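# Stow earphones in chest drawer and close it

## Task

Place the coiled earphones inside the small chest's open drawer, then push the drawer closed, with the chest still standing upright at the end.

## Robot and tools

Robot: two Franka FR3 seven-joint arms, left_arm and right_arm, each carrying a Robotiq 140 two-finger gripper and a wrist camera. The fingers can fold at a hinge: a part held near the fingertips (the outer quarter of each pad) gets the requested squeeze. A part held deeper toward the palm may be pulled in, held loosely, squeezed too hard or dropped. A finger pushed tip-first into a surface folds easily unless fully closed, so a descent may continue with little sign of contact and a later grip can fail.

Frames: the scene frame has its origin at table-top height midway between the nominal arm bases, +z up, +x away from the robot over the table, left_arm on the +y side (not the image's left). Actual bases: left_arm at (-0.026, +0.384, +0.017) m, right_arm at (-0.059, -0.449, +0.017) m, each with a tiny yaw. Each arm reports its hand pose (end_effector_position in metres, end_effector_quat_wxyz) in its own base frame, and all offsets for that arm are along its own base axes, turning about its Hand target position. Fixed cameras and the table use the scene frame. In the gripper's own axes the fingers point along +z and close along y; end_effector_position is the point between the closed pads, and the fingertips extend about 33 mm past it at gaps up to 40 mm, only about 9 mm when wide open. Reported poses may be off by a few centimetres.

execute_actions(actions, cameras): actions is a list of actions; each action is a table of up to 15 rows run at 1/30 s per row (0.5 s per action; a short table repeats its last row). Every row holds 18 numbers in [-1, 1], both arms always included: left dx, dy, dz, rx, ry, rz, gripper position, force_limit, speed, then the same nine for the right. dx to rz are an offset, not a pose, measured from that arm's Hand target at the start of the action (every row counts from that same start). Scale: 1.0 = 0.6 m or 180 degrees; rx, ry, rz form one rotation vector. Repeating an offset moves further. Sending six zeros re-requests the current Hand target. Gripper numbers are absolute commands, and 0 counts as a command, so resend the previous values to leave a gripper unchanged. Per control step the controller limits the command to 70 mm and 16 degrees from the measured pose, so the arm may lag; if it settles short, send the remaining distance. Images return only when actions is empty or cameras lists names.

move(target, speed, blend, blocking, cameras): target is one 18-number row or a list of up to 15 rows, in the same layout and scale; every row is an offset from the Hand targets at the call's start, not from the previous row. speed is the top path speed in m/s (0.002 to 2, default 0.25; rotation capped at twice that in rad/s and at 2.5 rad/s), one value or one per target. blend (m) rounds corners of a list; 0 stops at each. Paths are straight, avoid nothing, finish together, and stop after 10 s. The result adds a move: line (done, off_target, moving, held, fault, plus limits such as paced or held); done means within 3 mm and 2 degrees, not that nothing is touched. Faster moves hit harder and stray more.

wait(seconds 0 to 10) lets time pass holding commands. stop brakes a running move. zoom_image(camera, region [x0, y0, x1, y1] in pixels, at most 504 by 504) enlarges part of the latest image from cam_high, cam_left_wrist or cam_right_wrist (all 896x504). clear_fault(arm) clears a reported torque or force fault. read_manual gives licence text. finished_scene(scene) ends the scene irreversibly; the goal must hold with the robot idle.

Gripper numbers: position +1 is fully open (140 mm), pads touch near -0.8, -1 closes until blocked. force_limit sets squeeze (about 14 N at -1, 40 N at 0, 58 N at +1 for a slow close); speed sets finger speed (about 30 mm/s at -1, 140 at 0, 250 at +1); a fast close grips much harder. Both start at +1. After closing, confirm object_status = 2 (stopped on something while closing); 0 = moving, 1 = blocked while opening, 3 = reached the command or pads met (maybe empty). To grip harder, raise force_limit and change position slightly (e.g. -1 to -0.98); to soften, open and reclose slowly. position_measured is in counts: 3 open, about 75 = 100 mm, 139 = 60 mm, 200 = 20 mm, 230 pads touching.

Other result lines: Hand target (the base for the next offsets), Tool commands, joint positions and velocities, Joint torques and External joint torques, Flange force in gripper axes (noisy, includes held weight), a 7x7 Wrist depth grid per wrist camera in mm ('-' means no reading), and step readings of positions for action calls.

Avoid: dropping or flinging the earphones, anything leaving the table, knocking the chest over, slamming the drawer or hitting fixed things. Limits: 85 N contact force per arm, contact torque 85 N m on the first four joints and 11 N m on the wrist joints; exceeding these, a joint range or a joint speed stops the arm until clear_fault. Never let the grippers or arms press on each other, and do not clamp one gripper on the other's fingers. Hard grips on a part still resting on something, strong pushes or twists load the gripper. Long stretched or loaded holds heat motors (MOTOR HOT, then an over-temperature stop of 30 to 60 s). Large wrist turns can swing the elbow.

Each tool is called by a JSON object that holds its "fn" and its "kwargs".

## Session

{"fn": "execute_actions", "kwargs": {"actions": []}}

Scene clock: 0.00 s.
left_arm: end_effector_position=(+0.3721, +0.1158, +0.1943) position_measured=3 object_status=3 end_effector_quat_wxyz=(+0.602, +0.677, +0.235, +0.351) | right_arm: end_effector_position=(+0.1607, +0.2546, +0.1449) position_measured=3 object_status=3 end_effector_quat_wxyz=(-0.258, +0.834, +0.435, -0.221)
Joint positions: left_arm=[0.903 0.174 0.298 -2.677 -1.257 1.456 -0.072] | right_arm=[0.729 -0.276 -0.223 -2.659 0.496 1.885 -2.283]
Joint velocities: within noise
Joint torques (N m): no reading
External joint torques (N m): no reading
Flange force (N): no reading
Wrist depth (mm): cam_left_wrist=[274 390 679 - - 1892 2082 / 264 376 681 1936 - - 2015 / 254 351 626 2155 - 2174 2915 / 242 118 527 515 - 137 2503 / - 109 479 468 3490 120 96 / - 305 444 436 4859 - - / - 297 432 429 3442 765 -] | cam_right_wrist=[2266 497 376 302 253 217 191 / 2170 553 414 326 270 229 200 / 2246 621 461 355 289 243 211 / - 124 516 387 310 138 216 / - 107 564 430 336 138 101 / - 100 640 490 360 304 96 / - 2307 - 569 340 320 -]
Hand target: left_arm +0.3721, +0.1158, +0.1943; +0.602, +0.677, +0.235, +0.351 | right_arm +0.1607, +0.2546, +0.1449; -0.258, +0.834, +0.435, -0.221
Tool commands: left_gripper/position=+1.0 left_gripper/force_limit=+1.0 left_gripper/speed=+1.0 right_gripper/position=+1.0 right_gripper/force_limit=+1.0 right_gripper/speed=+1.0

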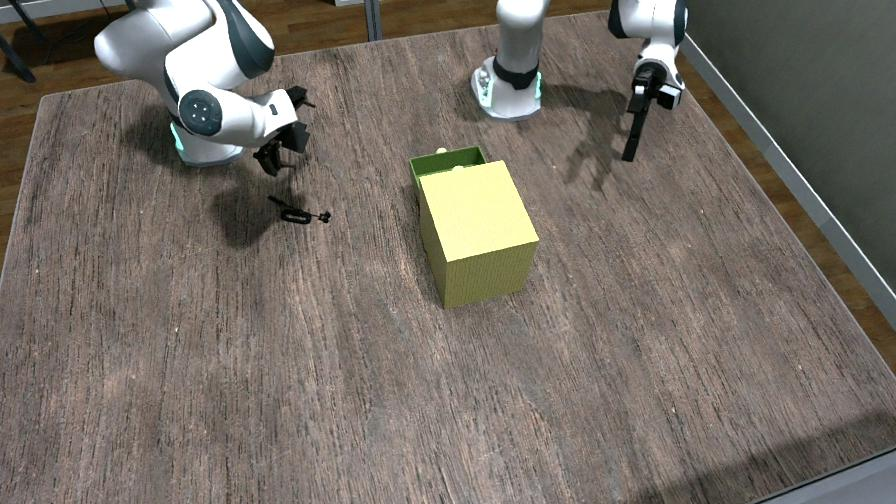

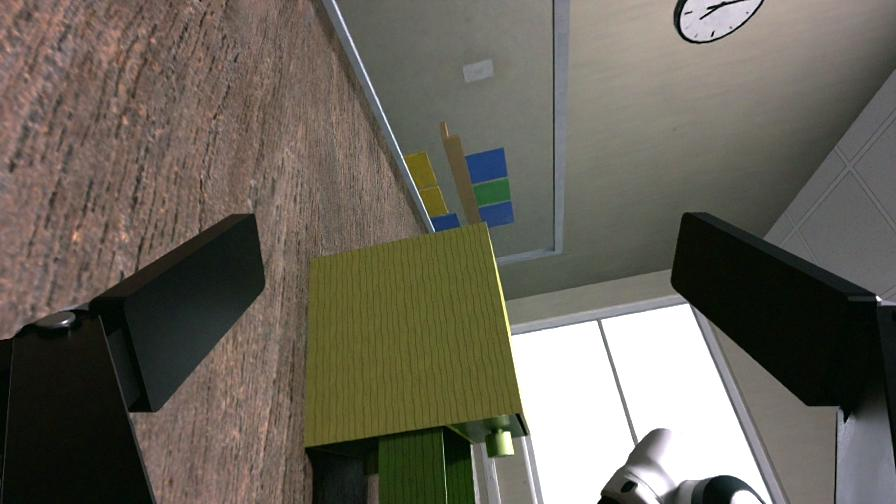

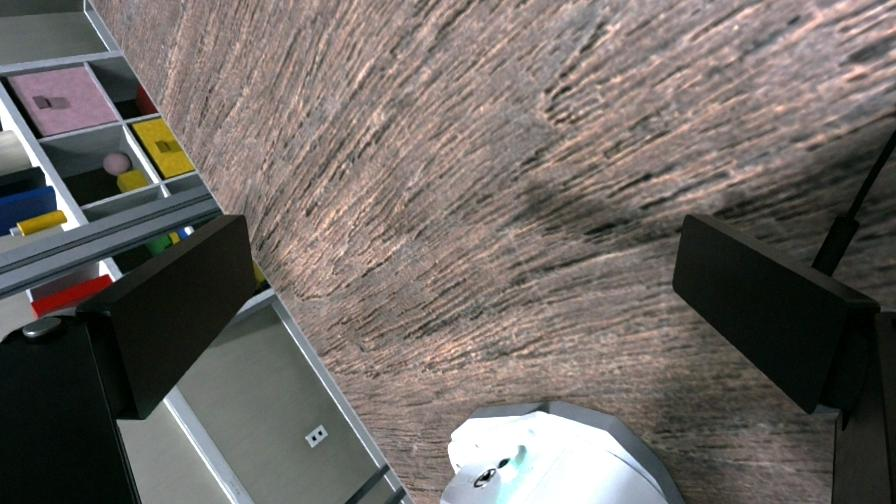

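{"fn": "zoom_image", "kwargs": {"camera": "cam_high", "region": [240, 130, 560, 320]}}

{"fn": "zoom_image", "kwargs": {"camera": "cam_left_wrist", "region": [270, 200, 550, 504]}}

Scaled by 1.575 from the camera's 896x504 image, which has a finer 1280x720 frame.

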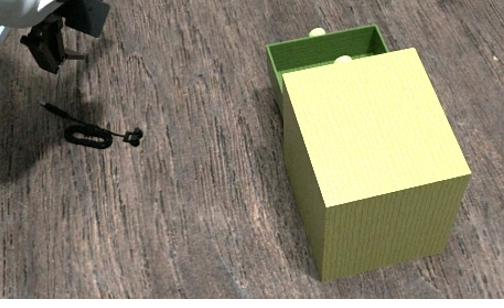

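Scaled by 1.658 from the camera's 896x504 image, which has a finer 1280x720 frame.

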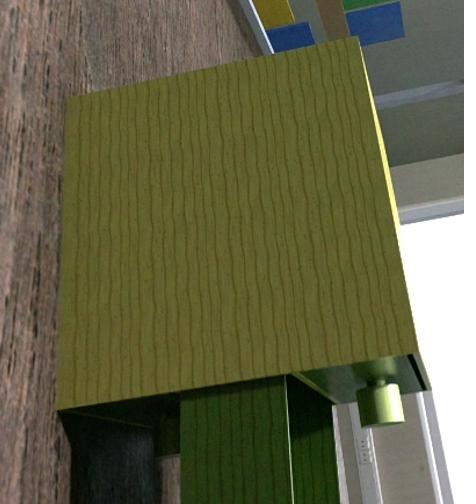

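{"fn": "move", "kwargs": {"target": [-0.13, 0.05, 0.0, 0, 0, 0, 1, 1, 1, 0.124, -0.124, 0.092, -0.3125, 0.1101, -0.9164, 0.05, 0, 0], "speed": 0.5, "cameras": ["all"]}}

Scene clock: 16.27 s.
left_arm: end_effector_position=(+0.2950, +0.1458, +0.1938) position_measured=3 object_status=3 end_effector_quat_wxyz=(+0.602, +0.677, +0.238, +0.350) | right_arm: end_effector_position=(+0.2352, +0.1794, +0.2002) position_measured=123 object_status=3 end_effector_quat_wxyz=(+0.000, -0.503, +0.864, -0.001)
Joint positions: left_arm=[1.027 0.205 0.417 -2.636 -1.033 1.364 -0.039] | right_arm=[-0.543 -1.461 0.923 -2.735 0.927 1.435 0.298]
Joint velocities: left_arm=[within noise] | right_arm=[0.001 0.001 -0.002 0 0.001 0 0.008]
Joint torques (N m): left_arm=[1.07 -22.64 1.78 12.01 -0.04 -2.66 0.31] | right_arm=[-0.17 13.02 -18.48 14.7 1.26 2.24 0.26]
External joint torques (N m): left_arm=[1.01 1.44 0.27 1.27 0.44 -0.27 0.21] | right_arm=[-0.21 -0.54 0.21 1.41 0.54 -0.3 0.26]
Flange force (N): left_arm=[2.4 -7.4 -6.9] | right_arm=[-4.1 0.5 -1.2]
Wrist depth (mm): cam_left_wrist=[269 383 670 1770 - 1588 - / 260 364 673 - - 2528 - / 252 347 603 2155 - 2453 - / 242 118 535 552 3177 137 2429 / - 110 485 499 - 120 96 / - 301 489 639 2816 - - / - 294 458 613 815 782 -] | cam_right_wrist=[316 318 320 322 325 326 329 / 333 335 336 339 341 343 346 / 350 353 354 359 359 362 365 / 370 372 149 379 151 382 386 / - 85 122 402 133 88 399 / - - 424 426 427 - - / - - 454 457 460 - -]
Hand target: left_arm +0.2941, +0.1458, +0.1943; +0.602, +0.677, +0.235, +0.351 | right_arm +0.2351, +0.1802, +0.2001; +0.000, -0.500, +0.866, +0.000
Off the commanded pose: left_arm 0.001 m, 0 deg | right_arm 0.001 m, 0 deg.
move: done; limits=paced

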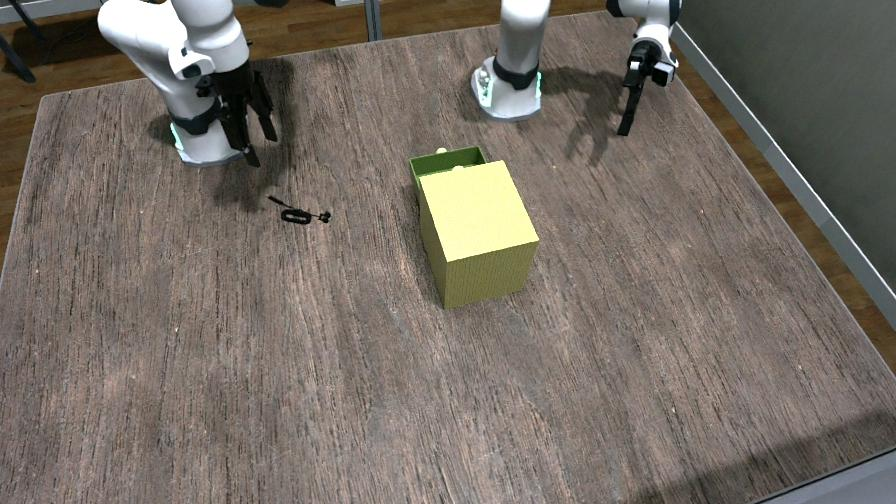

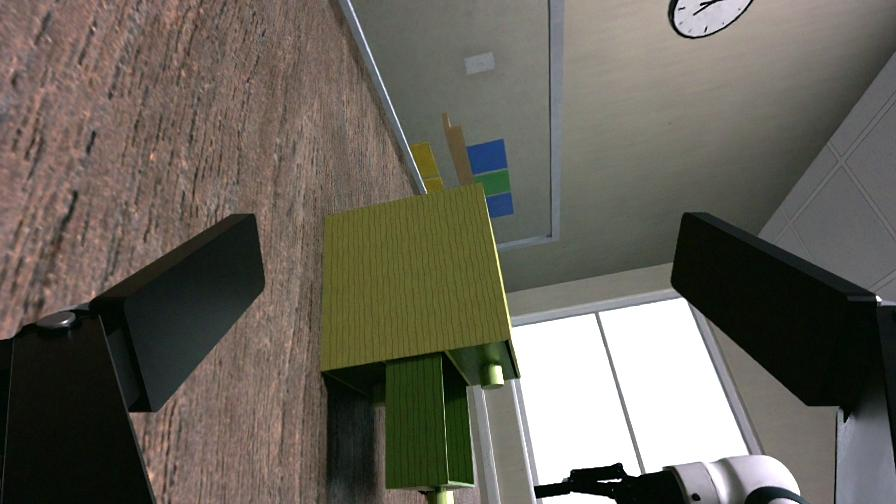

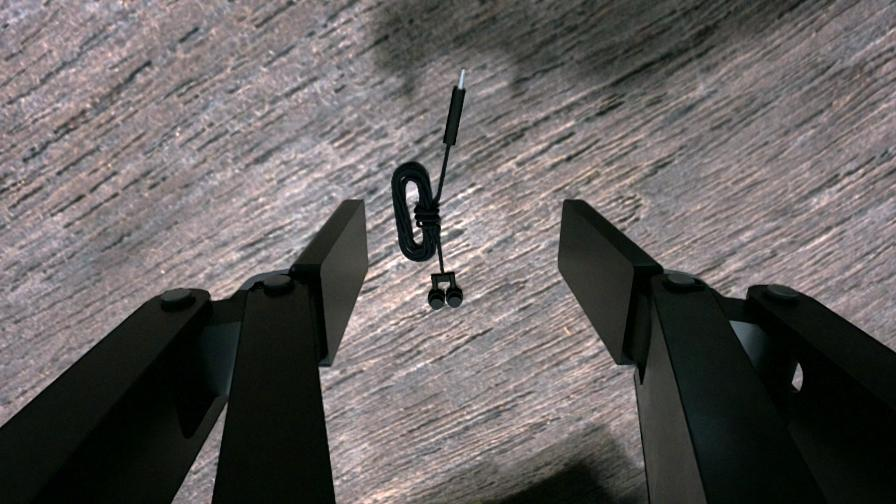

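{"fn": "zoom_image", "kwargs": {"camera": "cam_right_wrist", "region": [330, 50, 570, 320]}}

{"fn": "zoom_image", "kwargs": {"camera": "cam_left_wrist", "region": [290, 170, 560, 504]}}

Scaled by 1.867 from the camera's 896x504 image, which has a finer 1280x720 frame.

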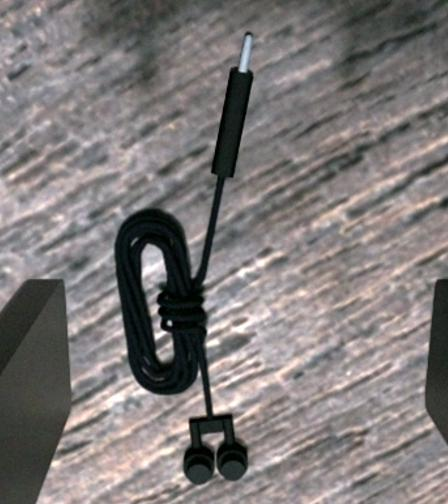

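Scaled by 1.509 from the camera's 896x504 image, which has a finer 1280x720 frame.

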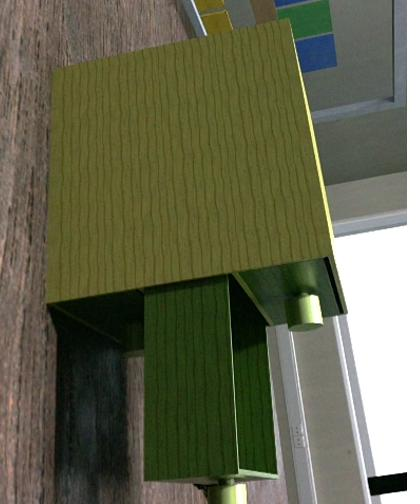

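{"fn": "move", "kwargs": {"target": [[0, 0, 0, 0, 0, 0, 1, 1, 1, 0.0788, 0.0355, -0.23, 0, 0, 0, 0.05, 0, 0], [0, 0, 0, 0, 0, 0, 1, 1, 1, 0.0788, 0.0355, -0.3018, 0, 0, 0, 0.05, 0, 0]], "speed": [0.25, 0.06], "blend": [0.01, 0], "cameras": ["cam_right_wrist"]}}

Scene clock: 25.57 s.
left_arm: end_effector_position=(+0.2950, +0.1458, +0.1938) position_measured=3 object_status=3 end_effector_quat_wxyz=(+0.602, +0.677, +0.238, +0.350) | right_arm: end_effector_position=(+0.2808, +0.2014, +0.0190) position_measured=123 object_status=3 end_effector_quat_wxyz=(-0.001, -0.497, +0.868, +0.001)
Joint positions: left_arm=[1.027 0.205 0.417 -2.636 -1.033 1.364 -0.039] | right_arm=[-0.678 -1.411 1.549 -2.764 1.49 1.709 0.234]
Joint velocities: left_arm=[within noise] | right_arm=[-0.001 0.001 0.001 0.001 0.002 0.002 -0.006]
Joint torques (N m): left_arm=[1.14 -22.66 1.76 11.95 -0.06 -2.65 0.33] | right_arm=[-0.11 14.08 -22.32 3.75 1.37 2.74 -0.26]
External joint torques (N m): left_arm=[1.12 1.59 0.29 1.13 0.44 -0.25 0.22] | right_arm=[-0.11 -0.42 0.08 0.98 0.65 0.21 -0.26]
Flange force (N): left_arm=[2.1 -7.8 -7.0] | right_arm=[-2.6 -2.3 2.7]
Wrist depth (mm): cam_left_wrist=[270 383 661 - - 1822 - / 261 365 668 - 2212 - - / 252 346 615 2118 - - 2253 / 240 118 501 - - 137 2383 / - 109 489 507 - 120 96 / - 303 477 - - 3304 - / - 296 458 450 789 - -] | cam_right_wrist=[150 152 153 155 156 157 160 / 158 159 162 162 164 166 167 / 167 168 170 168 172 175 176 / 176 177 175 179 178 184 187 / - 85 122 193 189 88 194 / - - 203 204 204 - - / - - 218 219 221 - -]
Hand target: left_arm +0.2941, +0.1458, +0.1943; +0.602, +0.677, +0.235, +0.351 | right_arm +0.2824, +0.2015, +0.0190; +0.000, -0.500, +0.866, +0.000
Off the commanded pose: left_arm 0.001 m, 0 deg | right_arm 0.002 m, 0 deg.
move: done
Images, in order (width x height): cam_right_wrist 896x504.

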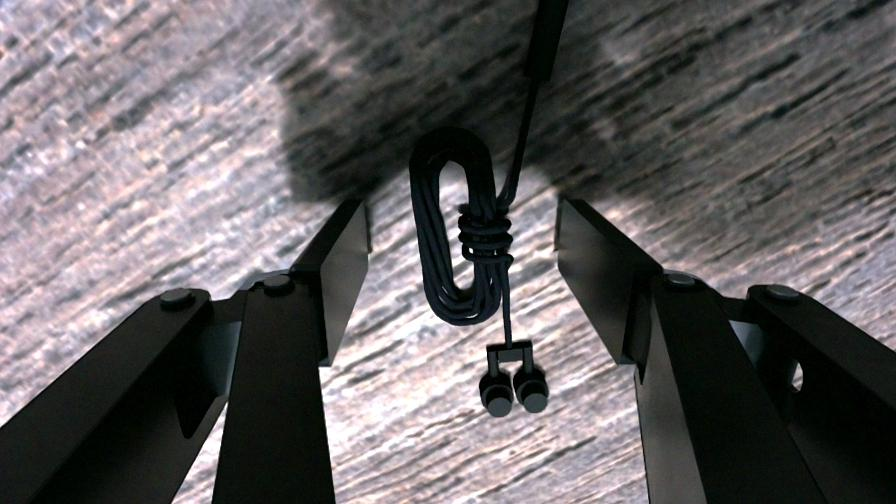

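{"fn": "execute_actions", "kwargs": {"actions": [[[0,0,0,0,0,0,1,1,1, 0,0,-0.0008,0,0,0,-1,-1,-1]],[[0,0,0,0,0,0,1,1,1, 0,0,0,0,0,0,-1,-1,-1]],[[0,0,0,0,0,0,1,1,1, 0,0,0,0,0,0,-1,-1,-1]],[[0,0,0,0,0,0,1,1,1, 0,0,0,0,0,0,-1,-1,-1]],[[0,0,0,0,0,0,1,1,1, 0,0,0,0,0,0,-1,-1,-1]]], "cameras": ["cam_right_wrist"]}}

Scene clock: 28.63 s.
left_arm: end_effector_position=(+0.2950, +0.1458, +0.1938) position_measured=3 object_status=3 end_effector_quat_wxyz=(+0.602, +0.677, +0.238, +0.350) | right_arm: end_effector_position=(+0.2822, +0.2009, +0.0189) position_measured=211 object_status=2 end_effector_quat_wxyz=(+0.000, -0.498, +0.867, -0.001)
Joint positions: left_arm=[1.027 0.205 0.417 -2.636 -1.033 1.364 -0.039] | right_arm=[-0.679 -1.411 1.551 -2.764 1.492 1.714 0.232]
Joint torques (N m): left_arm=[1.11 -22.69 1.77 12 -0.04 -2.67 0.33] | right_arm=[0.2 15.15 -22.02 3.71 1.34 2.56 -0.21]
External joint torques (N m): left_arm=[1.05 1.58 0.26 1.14 0.45 -0.27 0.23] | right_arm=[0.18 0.63 0.37 0.99 0.62 0.02 -0.21]
External joint torques at the end of the 1st action: left_arm=[1.08 1.63 0.26 1.07 0.46 -0.28 0.24] | right_arm=[-0.16 -0.05 0.08 1.04 0.53 0.24 -0.23]
External joint torques at the end of the 2nd action: left_arm=[1.1 1.61 0.26 1.14 0.46 -0.29 0.22] | right_arm=[-0.37 -0.06 0.02 0.99 0.53 0.3 -0.21]
External joint torques at the end of the 3rd action: left_arm=[1.09 1.54 0.28 1.27 0.46 -0.27 0.24] | right_arm=[-0.02 -0.02 0.16 0.99 0.53 0.13 -0.25]
External joint torques at the end of the 4th action: left_arm=[1.19 1.53 0.4 1.15 0.47 -0.28 0.21] | right_arm=[0.18 0.7 0.45 1.03 0.62 -0.01 -0.17]
Flange force (N): left_arm=[2.1 -7.8 -6.9] | right_arm=[-2.3 -1.2 3.3]
Flange force at the end of the 1st action (N): left_arm=[2.0 -7.9 -6.9] | right_arm=[-2.9 -2.5 2.5]
Flange force at the end of the 2nd action (N): left_arm=[2.2 -7.9 -7.1] | right_arm=[-3.1 -3.2 2.4]
Flange force at the end of the 3rd action (N): left_arm=[2.3 -7.8 -7.2] | right_arm=[-2.5 -2.0 2.5]
Flange force at the end of the 4th action (N): left_arm=[1.9 -7.4 -7.3] | right_arm=[-2.6 -1.2 3.5]
Wrist depth (mm): cam_left_wrist=[270 382 661 - - 1709 - / 261 365 677 1998 - - 2065 / 251 348 601 2212 - - 2608 / 242 118 549 - - 137 2212 / - 110 508 503 - 120 96 / - 303 484 607 - - - / - 294 453 826 799 2950 -] | cam_right_wrist=[151 152 153 154 156 156 159 / 159 160 162 162 164 165 166 / 168 168 170 169 173 174 176 / 177 178 178 124 181 185 186 / 187 186 - 113 94 192 198 / - - - - 67 - 209 / - - - - - - -]
Hand target: left_arm +0.2941, +0.1458, +0.1943; +0.602, +0.677, +0.235, +0.351 | right_arm +0.2824, +0.2015, +0.0186; +0.000, -0.500, +0.866, +0.000
Off the commanded pose: left_arm 0.001 m, 0 deg | right_arm 0.001 m, 0 deg.
Step readings (end_effector_position of left_arm | right_arm; steps 1 to 15: 1st action; 16 to 30: 2nd action; 31 to 45: 3rd action; 46 to 60: 4th action; 61 to 75: 5th action):
0: (+0.2950, +0.1458, +0.1938) | (+0.2809, +0.2014, +0.0190)
1: (+0.2950, +0.1458, +0.1938) | (+0.2809, +0.2014, +0.0190)
2: (+0.2950, +0.1458, +0.1938) | (+0.2809, +0.2014, +0.0189)
4: (+0.2950, +0.1458, +0.1938) | (+0.2809, +0.2013, +0.0187)
8: (+0.2950, +0.1458, +0.1938) | (+0.2809, +0.2013, +0.0186)
15: (+0.2950, +0.1458, +0.1938) | (+0.2810, +0.2013, +0.0186)
16: (+0.2950, +0.1458, +0.1938) | (+0.2810, +0.2013, +0.0186)
17: (+0.2950, +0.1458, +0.1938) | (+0.2810, +0.2013, +0.0186)
19: (+0.2950, +0.1458, +0.1938) | (+0.2810, +0.2013, +0.0186)
23: (+0.2950, +0.1458, +0.1938) | (+0.2810, +0.2013, +0.0186)
30: (+0.2950, +0.1458, +0.1938) | (+0.2811, +0.2013, +0.0186)
31: (+0.2950, +0.1458, +0.1938) | (+0.2811, +0.2013, +0.0186)
32: (+0.2950, +0.1458, +0.1938) | (+0.2811, +0.2013, +0.0186)
34: (+0.2950, +0.1458, +0.1938) | (+0.2811, +0.2013, +0.0186)
38: (+0.2950, +0.1458, +0.1938) | (+0.2811, +0.2013, +0.0186)
45: (+0.2950, +0.1458, +0.1938) | (+0.2812, +0.2013, +0.0186)
46: (+0.2950, +0.1458, +0.1938) | (+0.2812, +0.2013, +0.0187)
47: (+0.2950, +0.1458, +0.1938) | (+0.2813, +0.2012, +0.0187)
49: (+0.2950, +0.1458, +0.1938) | (+0.2814, +0.2012, +0.0187)
53: (+0.2950, +0.1458, +0.1938) | (+0.2817, +0.2011, +0.0188)
60: (+0.2950, +0.1458, +0.1938) | (+0.2822, +0.2009, +0.0189)
61: (+0.2950, +0.1458, +0.1938) | (+0.2822, +0.2009, +0.0189)
62: (+0.2950, +0.1458, +0.1938) | (+0.2822, +0.2009, +0.0189)
64: (+0.2950, +0.1458, +0.1938) | (+0.2822, +0.2009, +0.0189)
68: (+0.2950, +0.1458, +0.1938) | (+0.2822, +0.2009, +0.0189)
75: (+0.2950, +0.1458, +0.1938) | (+0.2822, +0.2009, +0.0189)
Images, in order (width x height): cam_right_wrist 896x504.

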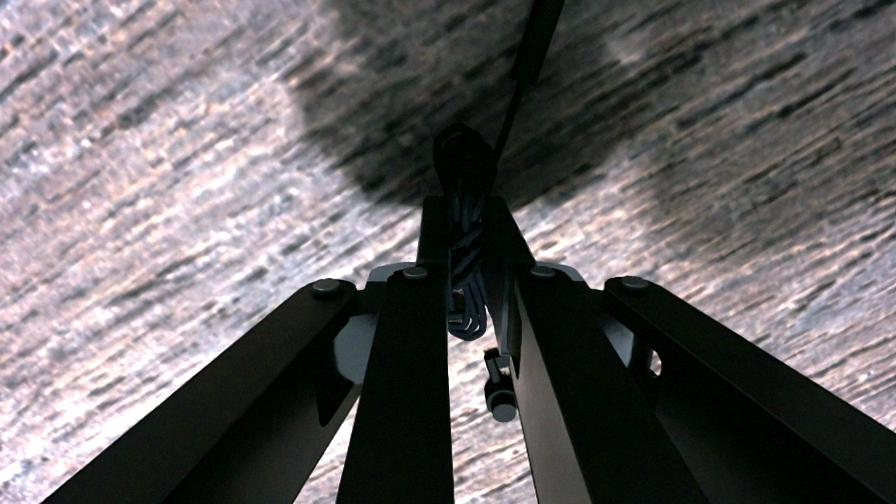

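{"fn": "move", "kwargs": {"target": [[0, 0, 0, 0, 0, 0, 1, 1, 1, 0, 0, 0.1667, 0, 0, 0, -1, -1, -1], [0, 0, 0, 0, 0, 0, 1, 1, 1, 0, 0, 0.569, 0, 0, 0, -1, -1, -1], [0, 0, 0, 0, 0, 0, 1, 1, 1, 0.0127, 0.614, 0.569, 0, 0, -0.0778, -1, -1, -1]], "speed": [0.08, 0.25, 0.3], "blend": [0.02, 0.06, 0], "cameras": ["all"]}}

Scene clock: 34.73 s.
left_arm: end_effector_position=(+0.2950, +0.1458, +0.1938) position_measured=3 object_status=3 end_effector_quat_wxyz=(+0.602, +0.677, +0.238, +0.350) | right_arm: end_effector_position=(+0.2907, +0.5696, +0.3598) position_measured=211 object_status=2 end_effector_quat_wxyz=(+0.002, -0.393, +0.919, -0.002)
Joint positions: left_arm=[1.027 0.205 0.417 -2.636 -1.033 1.364 -0.039] | right_arm=[-1.192 -1.17 1.189 -1.262 1.262 1.112 1.298]
Joint velocities: left_arm=[within noise] | right_arm=[-0.001 -0.001 -0.001 0.001 -0.001 -0.001 0.006]
Joint torques (N m): left_arm=[1.05 -22.66 1.74 12.02 -0.04 -2.67 0.34] | right_arm=[-0.14 40.66 -24.15 4.24 1.23 2.2 0.2]
External joint torques (N m): left_arm=[1.07 1.57 0.31 1.2 0.45 -0.27 0.23] | right_arm=[-0.17 0.37 0.43 0.77 0.54 -0.24 0.2]
Flange force (N): left_arm=[2.2 -7.8 -7.1] | right_arm=[-6.7 2.1 -3.9]
Wrist depth (mm): cam_left_wrist=[271 382 679 1709 - 1835 - / 261 365 675 1906 - 2503 - / 253 346 610 1354 - - 2253 / 242 118 532 551 - 137 106 / - 109 483 504 - 120 96 / - 303 459 - - 497 - / - 294 454 582 - 3304 -] | cam_right_wrist=[466 468 473 473 474 474 454 / 491 494 497 375 498 502 431 / 520 521 369 161 533 529 524 / 552 552 325 119 554 561 563 / 586 574 - 94 94 579 600 / 618 - - - 67 - 629 / - - - - - - -]
Hand target: left_arm +0.2941, +0.1458, +0.1943; +0.602, +0.677, +0.235, +0.351 | right_arm +0.2900, +0.5699, +0.3600; +0.000, -0.390, +0.921, +0.000
Off the commanded pose: left_arm 0.001 m, 0 deg | right_arm 0.001 m, 0 deg.
move: done

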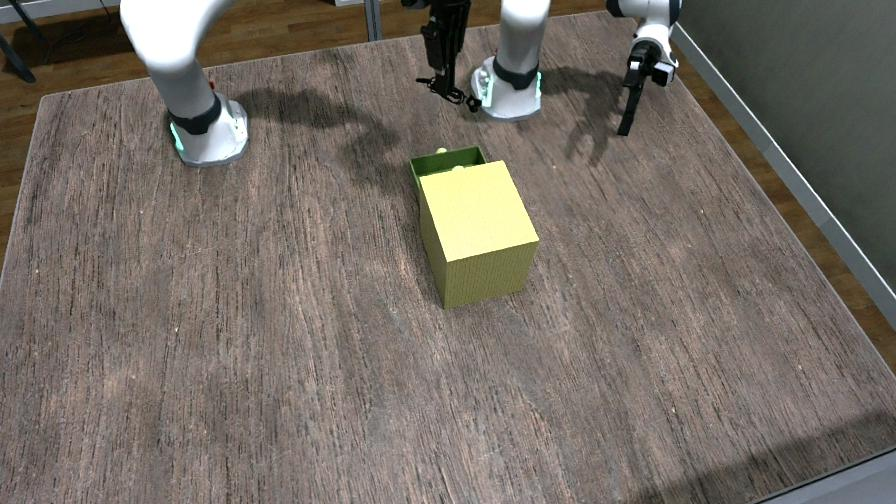

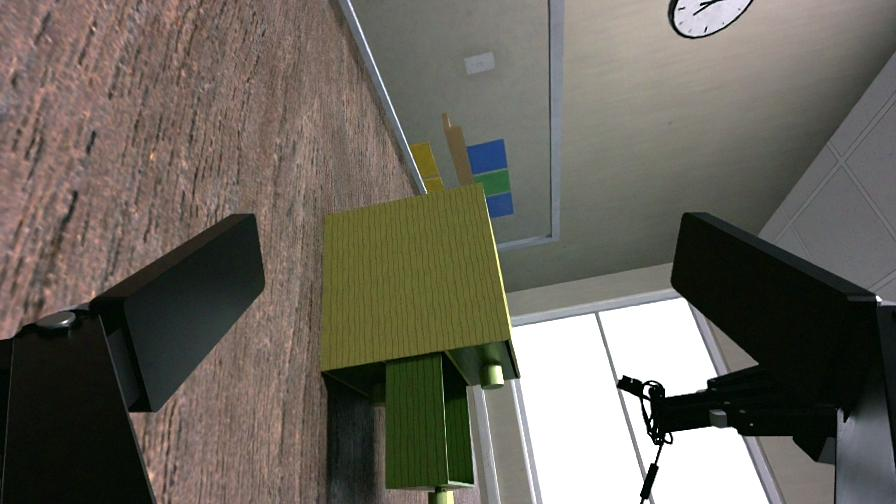

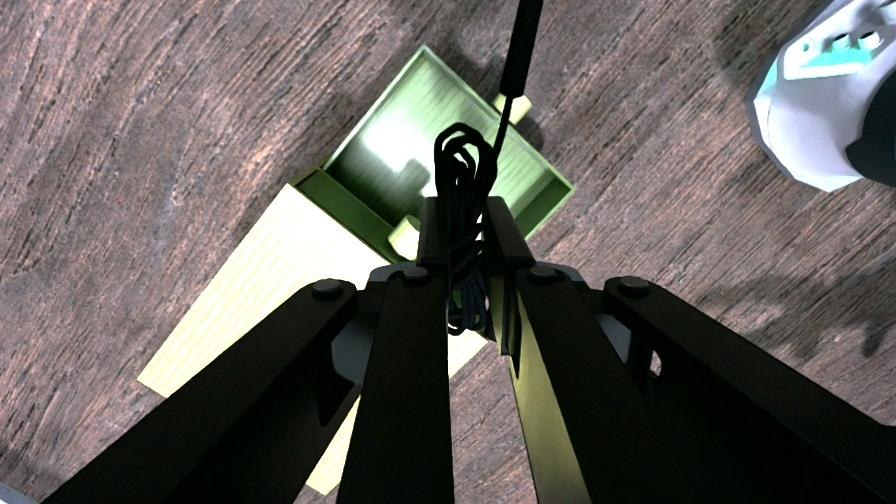

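{"fn": "zoom_image", "kwargs": {"camera": "cam_right_wrist", "region": [270, 20, 600, 280]}}

{"fn": "zoom_image", "kwargs": {"camera": "cam_left_wrist", "region": [560, 340, 800, 504]}}

Scaled by 1.527 from the camera's 896x504 image, which has a finer 1280x720 frame.

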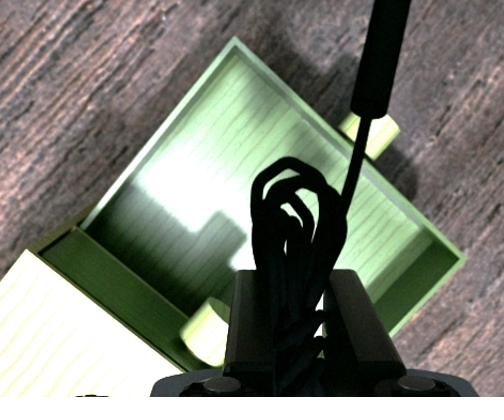

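Scaled by 2.100 from the camera's 896x504 image, which has a finer 1280x720 frame.

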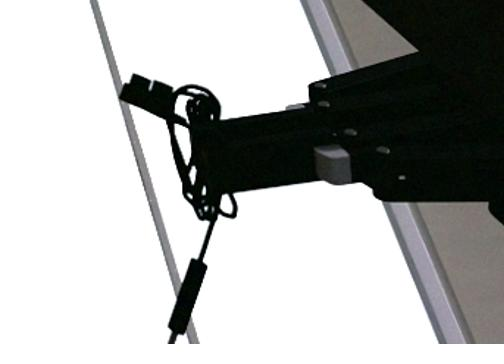

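{"fn": "move", "kwargs": {"target": [0, 0, 0, 0, 0, 0, 1, 1, 1, 0.03, 0.0213, -0.1, 0.1596, -0.1547, 0, -1, -1, -1], "speed": 0.35, "cameras": ["all"]}}

Scene clock: 44.47 s.
left_arm: end_effector_position=(+0.2950, +0.1458, +0.1938) position_measured=3 object_status=3 end_effector_quat_wxyz=(+0.602, +0.677, +0.238, +0.350) | right_arm: end_effector_position=(+0.3066, +0.5828, +0.2988) position_measured=211 object_status=2 end_effector_quat_wxyz=(+0.313, -0.365, +0.867, +0.133)
Joint positions: left_arm=[1.027 0.205 0.417 -2.636 -1.033 1.364 -0.039] | right_arm=[-0.658 -1.778 1.109 -2.231 1.783 1.696 1.109]
Joint velocities: left_arm=[within noise] | right_arm=[-0.002 -0.001 -0.001 -0.001 0.001 0.001 -0.005]
Joint torques (N m): left_arm=[1.15 -22.65 1.82 12.03 -0.05 -2.68 0.29] | right_arm=[-0.16 27.1 -28.61 -1.08 1.92 3.7 -0.16]
External joint torques (N m): left_arm=[1.12 1.51 0.34 1.29 0.43 -0.28 0.19] | right_arm=[-0.16 -0.29 -0.33 -0.19 0.63 0.32 -0.14]
Flange force (N): left_arm=[2.4 -7.6 -7.2] | right_arm=[0.6 -0.7 1.0]
Wrist depth (mm): cam_left_wrist=[270 385 727 - - 1733 1783 / 260 363 677 - - 2478 - / 251 345 619 2031 - - - / 241 118 522 545 - 137 2664 / - 109 496 500 - 120 96 / - 302 481 - 487 - - / - 294 461 451 - 469 -] | cam_right_wrist=[417 204 241 - 435 434 434 / 486 225 235 285 509 511 514 / 587 272 275 165 615 623 626 / 736 341 307 113 744 795 477 / - - - 94 94 - - / - - - - 67 - - / - - - - - - -]
Hand target: left_arm +0.2941, +0.1458, +0.1943; +0.602, +0.677, +0.235, +0.351 | right_arm +0.3080, +0.5827, +0.3000; +0.315, -0.367, +0.865, +0.133
Off the commanded pose: left_arm 0.001 m, 0 deg | right_arm 0.002 m, 0 deg.
move: done

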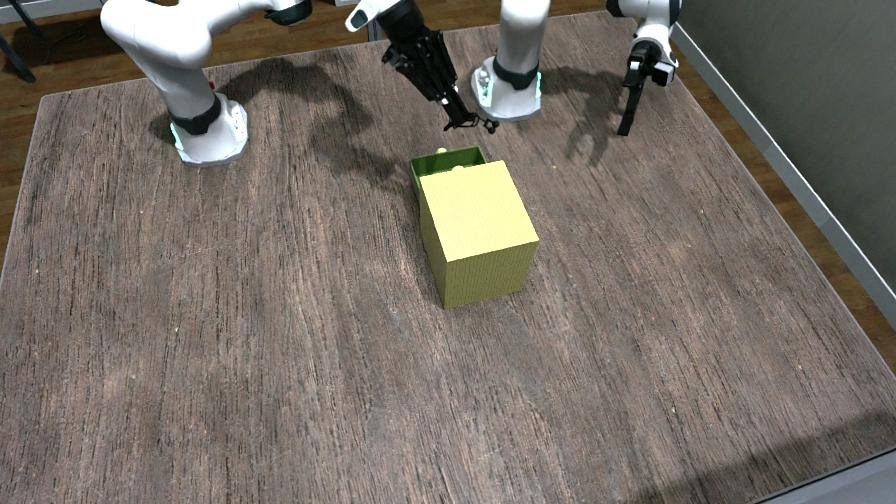

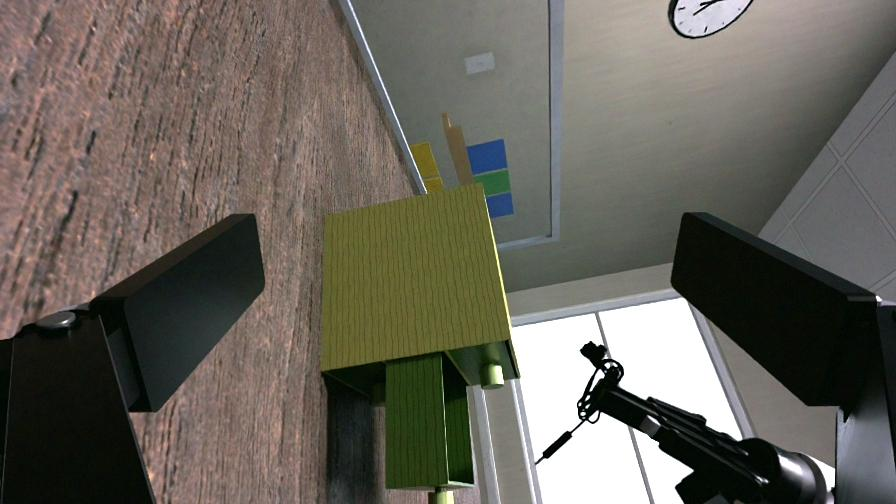

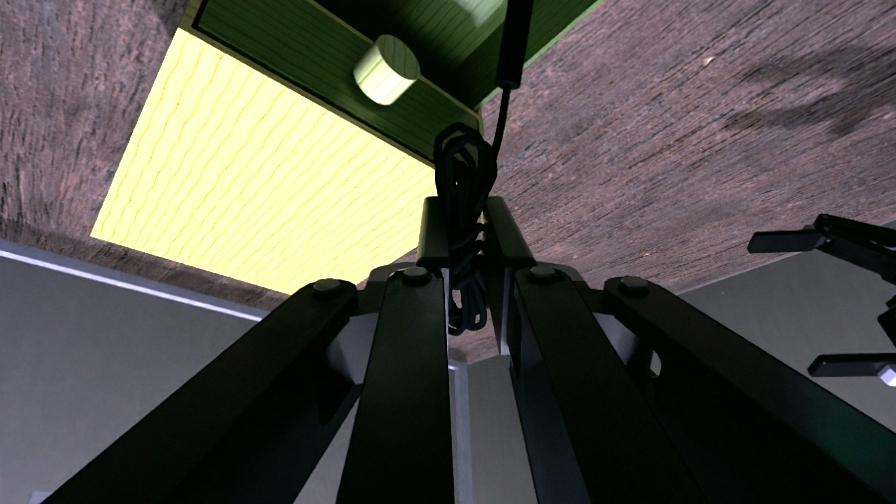

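{"fn": "move", "kwargs": {"target": [0, 0, 0, 0, 0, 0, 1, 1, 1, 0.0166, 0.0013, -0.1083, 0, 0, 0, -1, -1, -1], "speed": 0.1, "cameras": ["all"]}}

Scene clock: 49.90 s.
left_arm: end_effector_position=(+0.2950, +0.1458, +0.1938) position_measured=3 object_status=3 end_effector_quat_wxyz=(+0.602, +0.677, +0.238, +0.350) | right_arm: end_effector_position=(+0.3177, +0.5831, +0.2345) position_measured=211 object_status=2 end_effector_quat_wxyz=(+0.314, -0.365, +0.867, +0.133)
Joint positions: left_arm=[1.027 0.205 0.417 -2.636 -1.033 1.364 -0.039] | right_arm=[-0.602 -1.798 1.266 -2.282 1.876 1.809 1.087]
Joint velocities: left_arm=[within noise] | right_arm=[0.001 0 0 0 -0.001 0.004 -0.004]
Joint torques (N m): left_arm=[1.08 -22.64 1.81 11.91 -0.04 -2.67 0.33] | right_arm=[1.06 25.54 -29.2 -2.4 1.83 3.8 -0.18]
External joint torques (N m): left_arm=[1.07 1.52 0.34 1.12 0.45 -0.28 0.23] | right_arm=[0.83 0.34 0 -0.35 0.58 0.46 -0.16]
Flange force (N): left_arm=[2.0 -7.5 -6.9] | right_arm=[3.4 -0.4 0.0]
Wrist depth (mm): cam_left_wrist=[269 384 718 1906 - 1835 - / 259 364 675 1822 1998 2193 - / 251 347 606 2136 2693 - - / 240 118 503 548 - 137 2985 / - 109 490 - - 120 96 / - 303 484 479 512 - - / - 296 456 760 - 497 -] | cam_right_wrist=[348 191 268 272 248 359 361 / 404 168 206 210 435 425 425 / 470 171 194 165 513 519 523 / 559 215 207 136 618 658 635 / 266 269 - 94 94 788 - / - - - - 67 - - / - - - - - - -]
Hand target: left_arm +0.2941, +0.1458, +0.1943; +0.602, +0.677, +0.235, +0.351 | right_arm +0.3179, +0.5834, +0.2350; +0.315, -0.367, +0.865, +0.133
Off the commanded pose: left_arm 0.001 m, 0 deg | right_arm 0.001 m, 0 deg.
joint sent to its limit (right arm) — joint 2 (shoulder), lower limit. The joint targets still meet the commanded pose.
move: done

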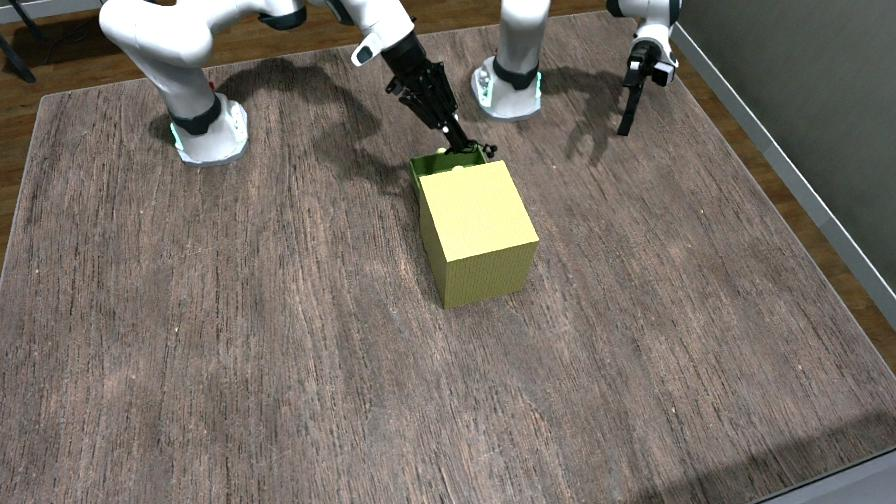

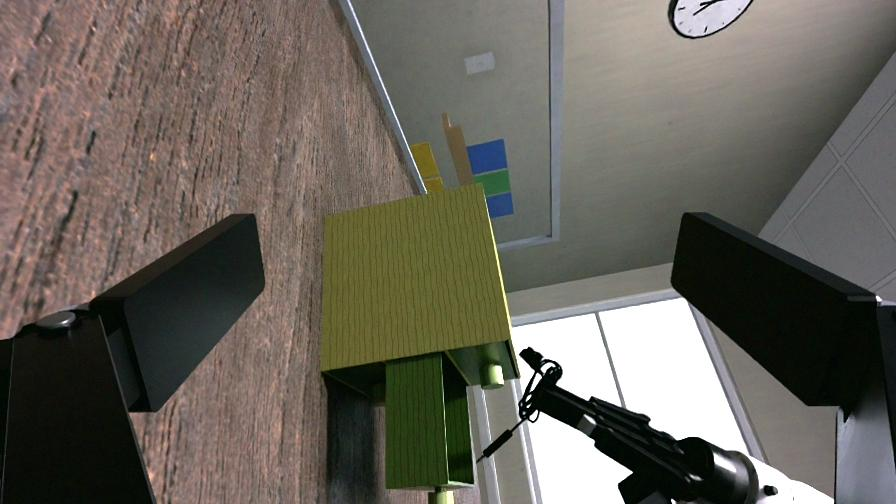

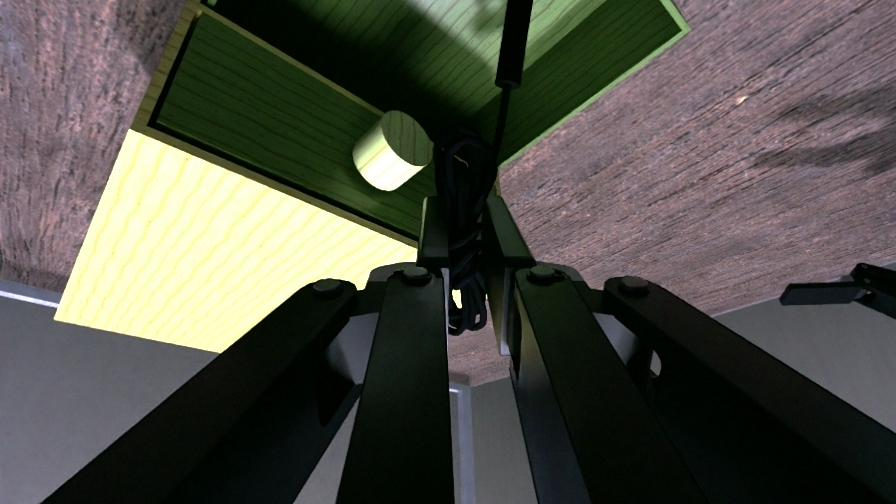

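{"fn": "move", "kwargs": {"target": [0,0,0,0,0,0,1,1,1,0,0,-0.125,0,0,0,-1,-1,-1], "speed": 0.06, "cameras": ["all"]}}

Scene clock: 54.33 s.
left_arm: end_effector_position=(+0.2950, +0.1458, +0.1938) position_measured=3 object_status=3 end_effector_quat_wxyz=(+0.602, +0.677, +0.238, +0.350) | right_arm: end_effector_position=(+0.3176, +0.5833, +0.1595) position_measured=211 object_status=2 end_effector_quat_wxyz=(+0.313, -0.365, +0.867, +0.133)
Joint positions: left_arm=[1.027 0.205 0.417 -2.636 -1.033 1.364 -0.039] | right_arm=[-0.531 -1.798 1.453 -2.313 1.985 1.951 1.071]
Joint velocities: left_arm=[within noise] | right_arm=[0.001 0 0 -0.001 0.001 0.004 -0.002]
Joint torques (N m): left_arm=[1.11 -22.63 1.75 11.99 -0.04 -2.68 0.24] | right_arm=[1.09 23.49 -29.87 -4.24 1.74 3.77 -0.28]
External joint torques (N m): left_arm=[1.07 1.55 0.26 1.21 0.44 -0.29 0.13] | right_arm=[0.97 0.28 0 -0.41 0.58 0.43 -0.26]
Flange force (N): left_arm=[2.4 -7.5 -7.0] | right_arm=[4.3 -0.6 -0.9]
Wrist depth (mm): cam_left_wrist=[270 384 668 1835 - 1863 - / 261 363 679 1809 2294 2316 - / 252 348 610 2193 - - 2383 / 241 118 547 543 - 137 106 / - 109 511 500 - 120 96 / - 301 484 515 - - - / - 296 459 455 509 525 -] | cam_right_wrist=[266 195 188 190 194 275 277 / 309 209 - - 226 303 327 / 343 151 251 257 218 380 398 / - 151 175 123 472 504 511 / - 133 - 113 94 608 655 / - - - - 67 - - / - - - - - - -]
Hand target: left_arm +0.2941, +0.1458, +0.1943; +0.602, +0.677, +0.235, +0.351 | right_arm +0.3179, +0.5834, +0.1600; +0.315, -0.367, +0.865, +0.133
Off the commanded pose: left_arm 0.001 m, 0 deg | right_arm 0.001 m, 0 deg.
joint sent to its limit (right arm) — joint 2 (shoulder), lower limit. The joint targets still meet the commanded pose.
move: done

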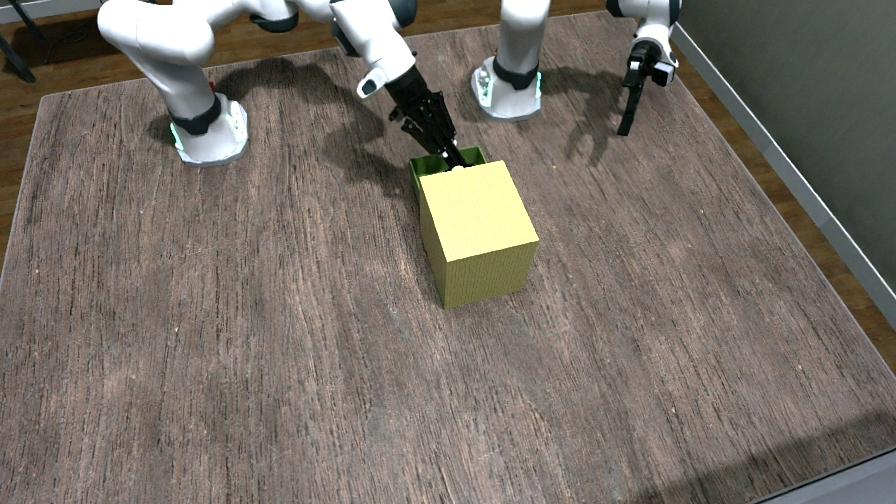

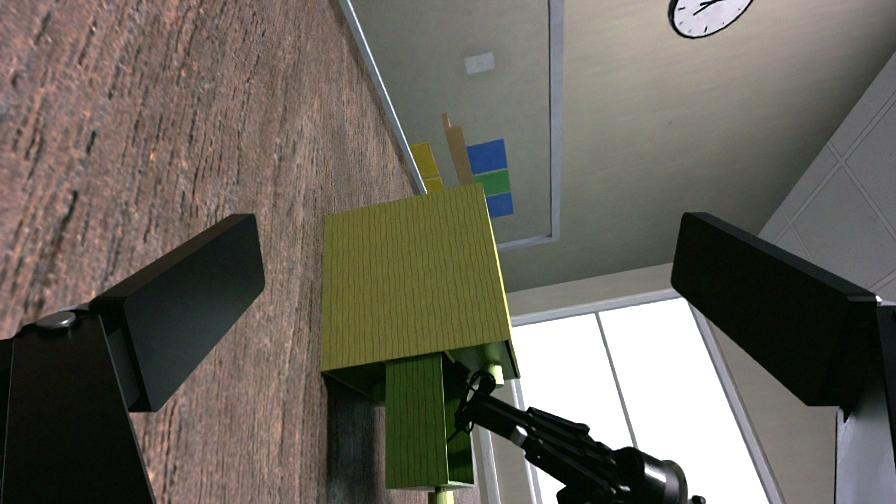

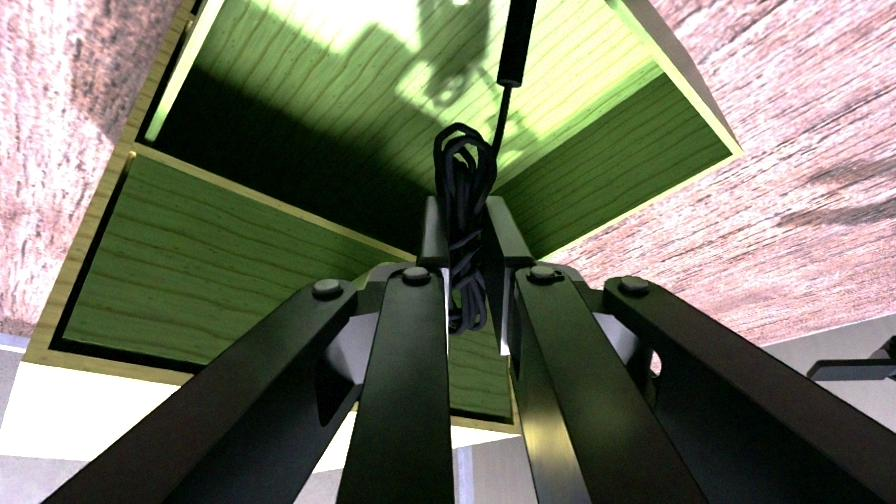

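{"fn": "zoom_image", "kwargs": {"camera": "cam_right_wrist", "region": [250, 100, 650, 450]}}

{"fn": "zoom_image", "kwargs": {"camera": "cam_left_wrist", "region": [360, 320, 600, 504]}}

{"fn": "zoom_image", "kwargs": {"camera": "cam_high", "region": [370, 80, 550, 220]}}

Scaled by 1.260 from the camera's 896x504 image, which has a finer 1280x720 frame.

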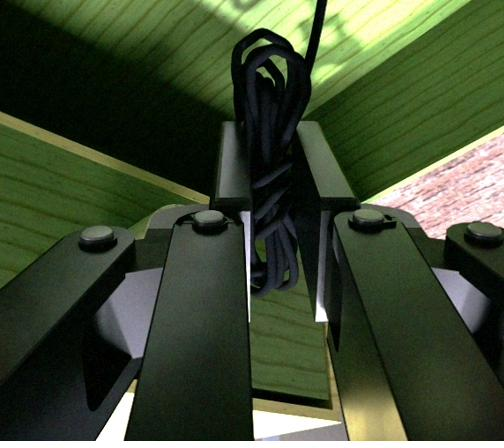

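Scaled by 2.100 from the camera's 896x504 image, which has a finer 1280x720 frame.

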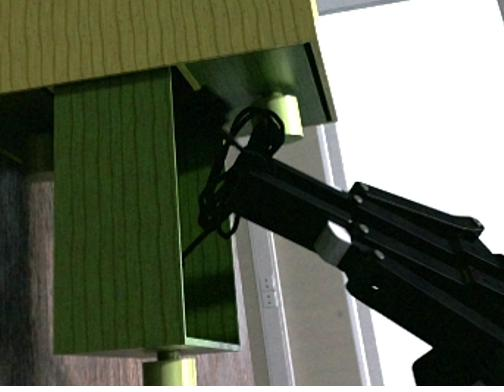

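Scaled by 2.800 from the camera's 896x504 image, which has a finer 1280x720 frame.

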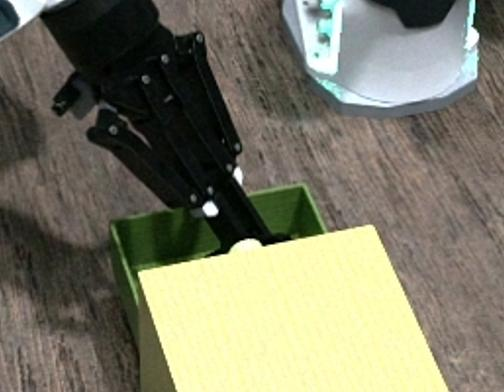

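{"fn": "zoom_image", "kwargs": {"camera": "cam_right_wrist", "region": [380, 0, 640, 146]}}

Scaled by 1.938 from the camera's 896x504 image, which has a finer 1280x720 frame.

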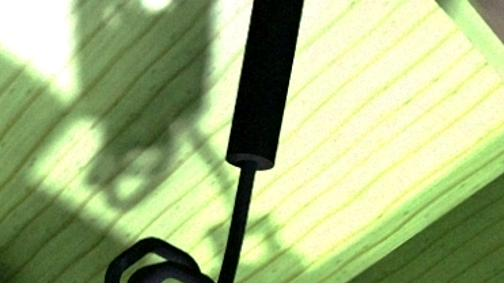

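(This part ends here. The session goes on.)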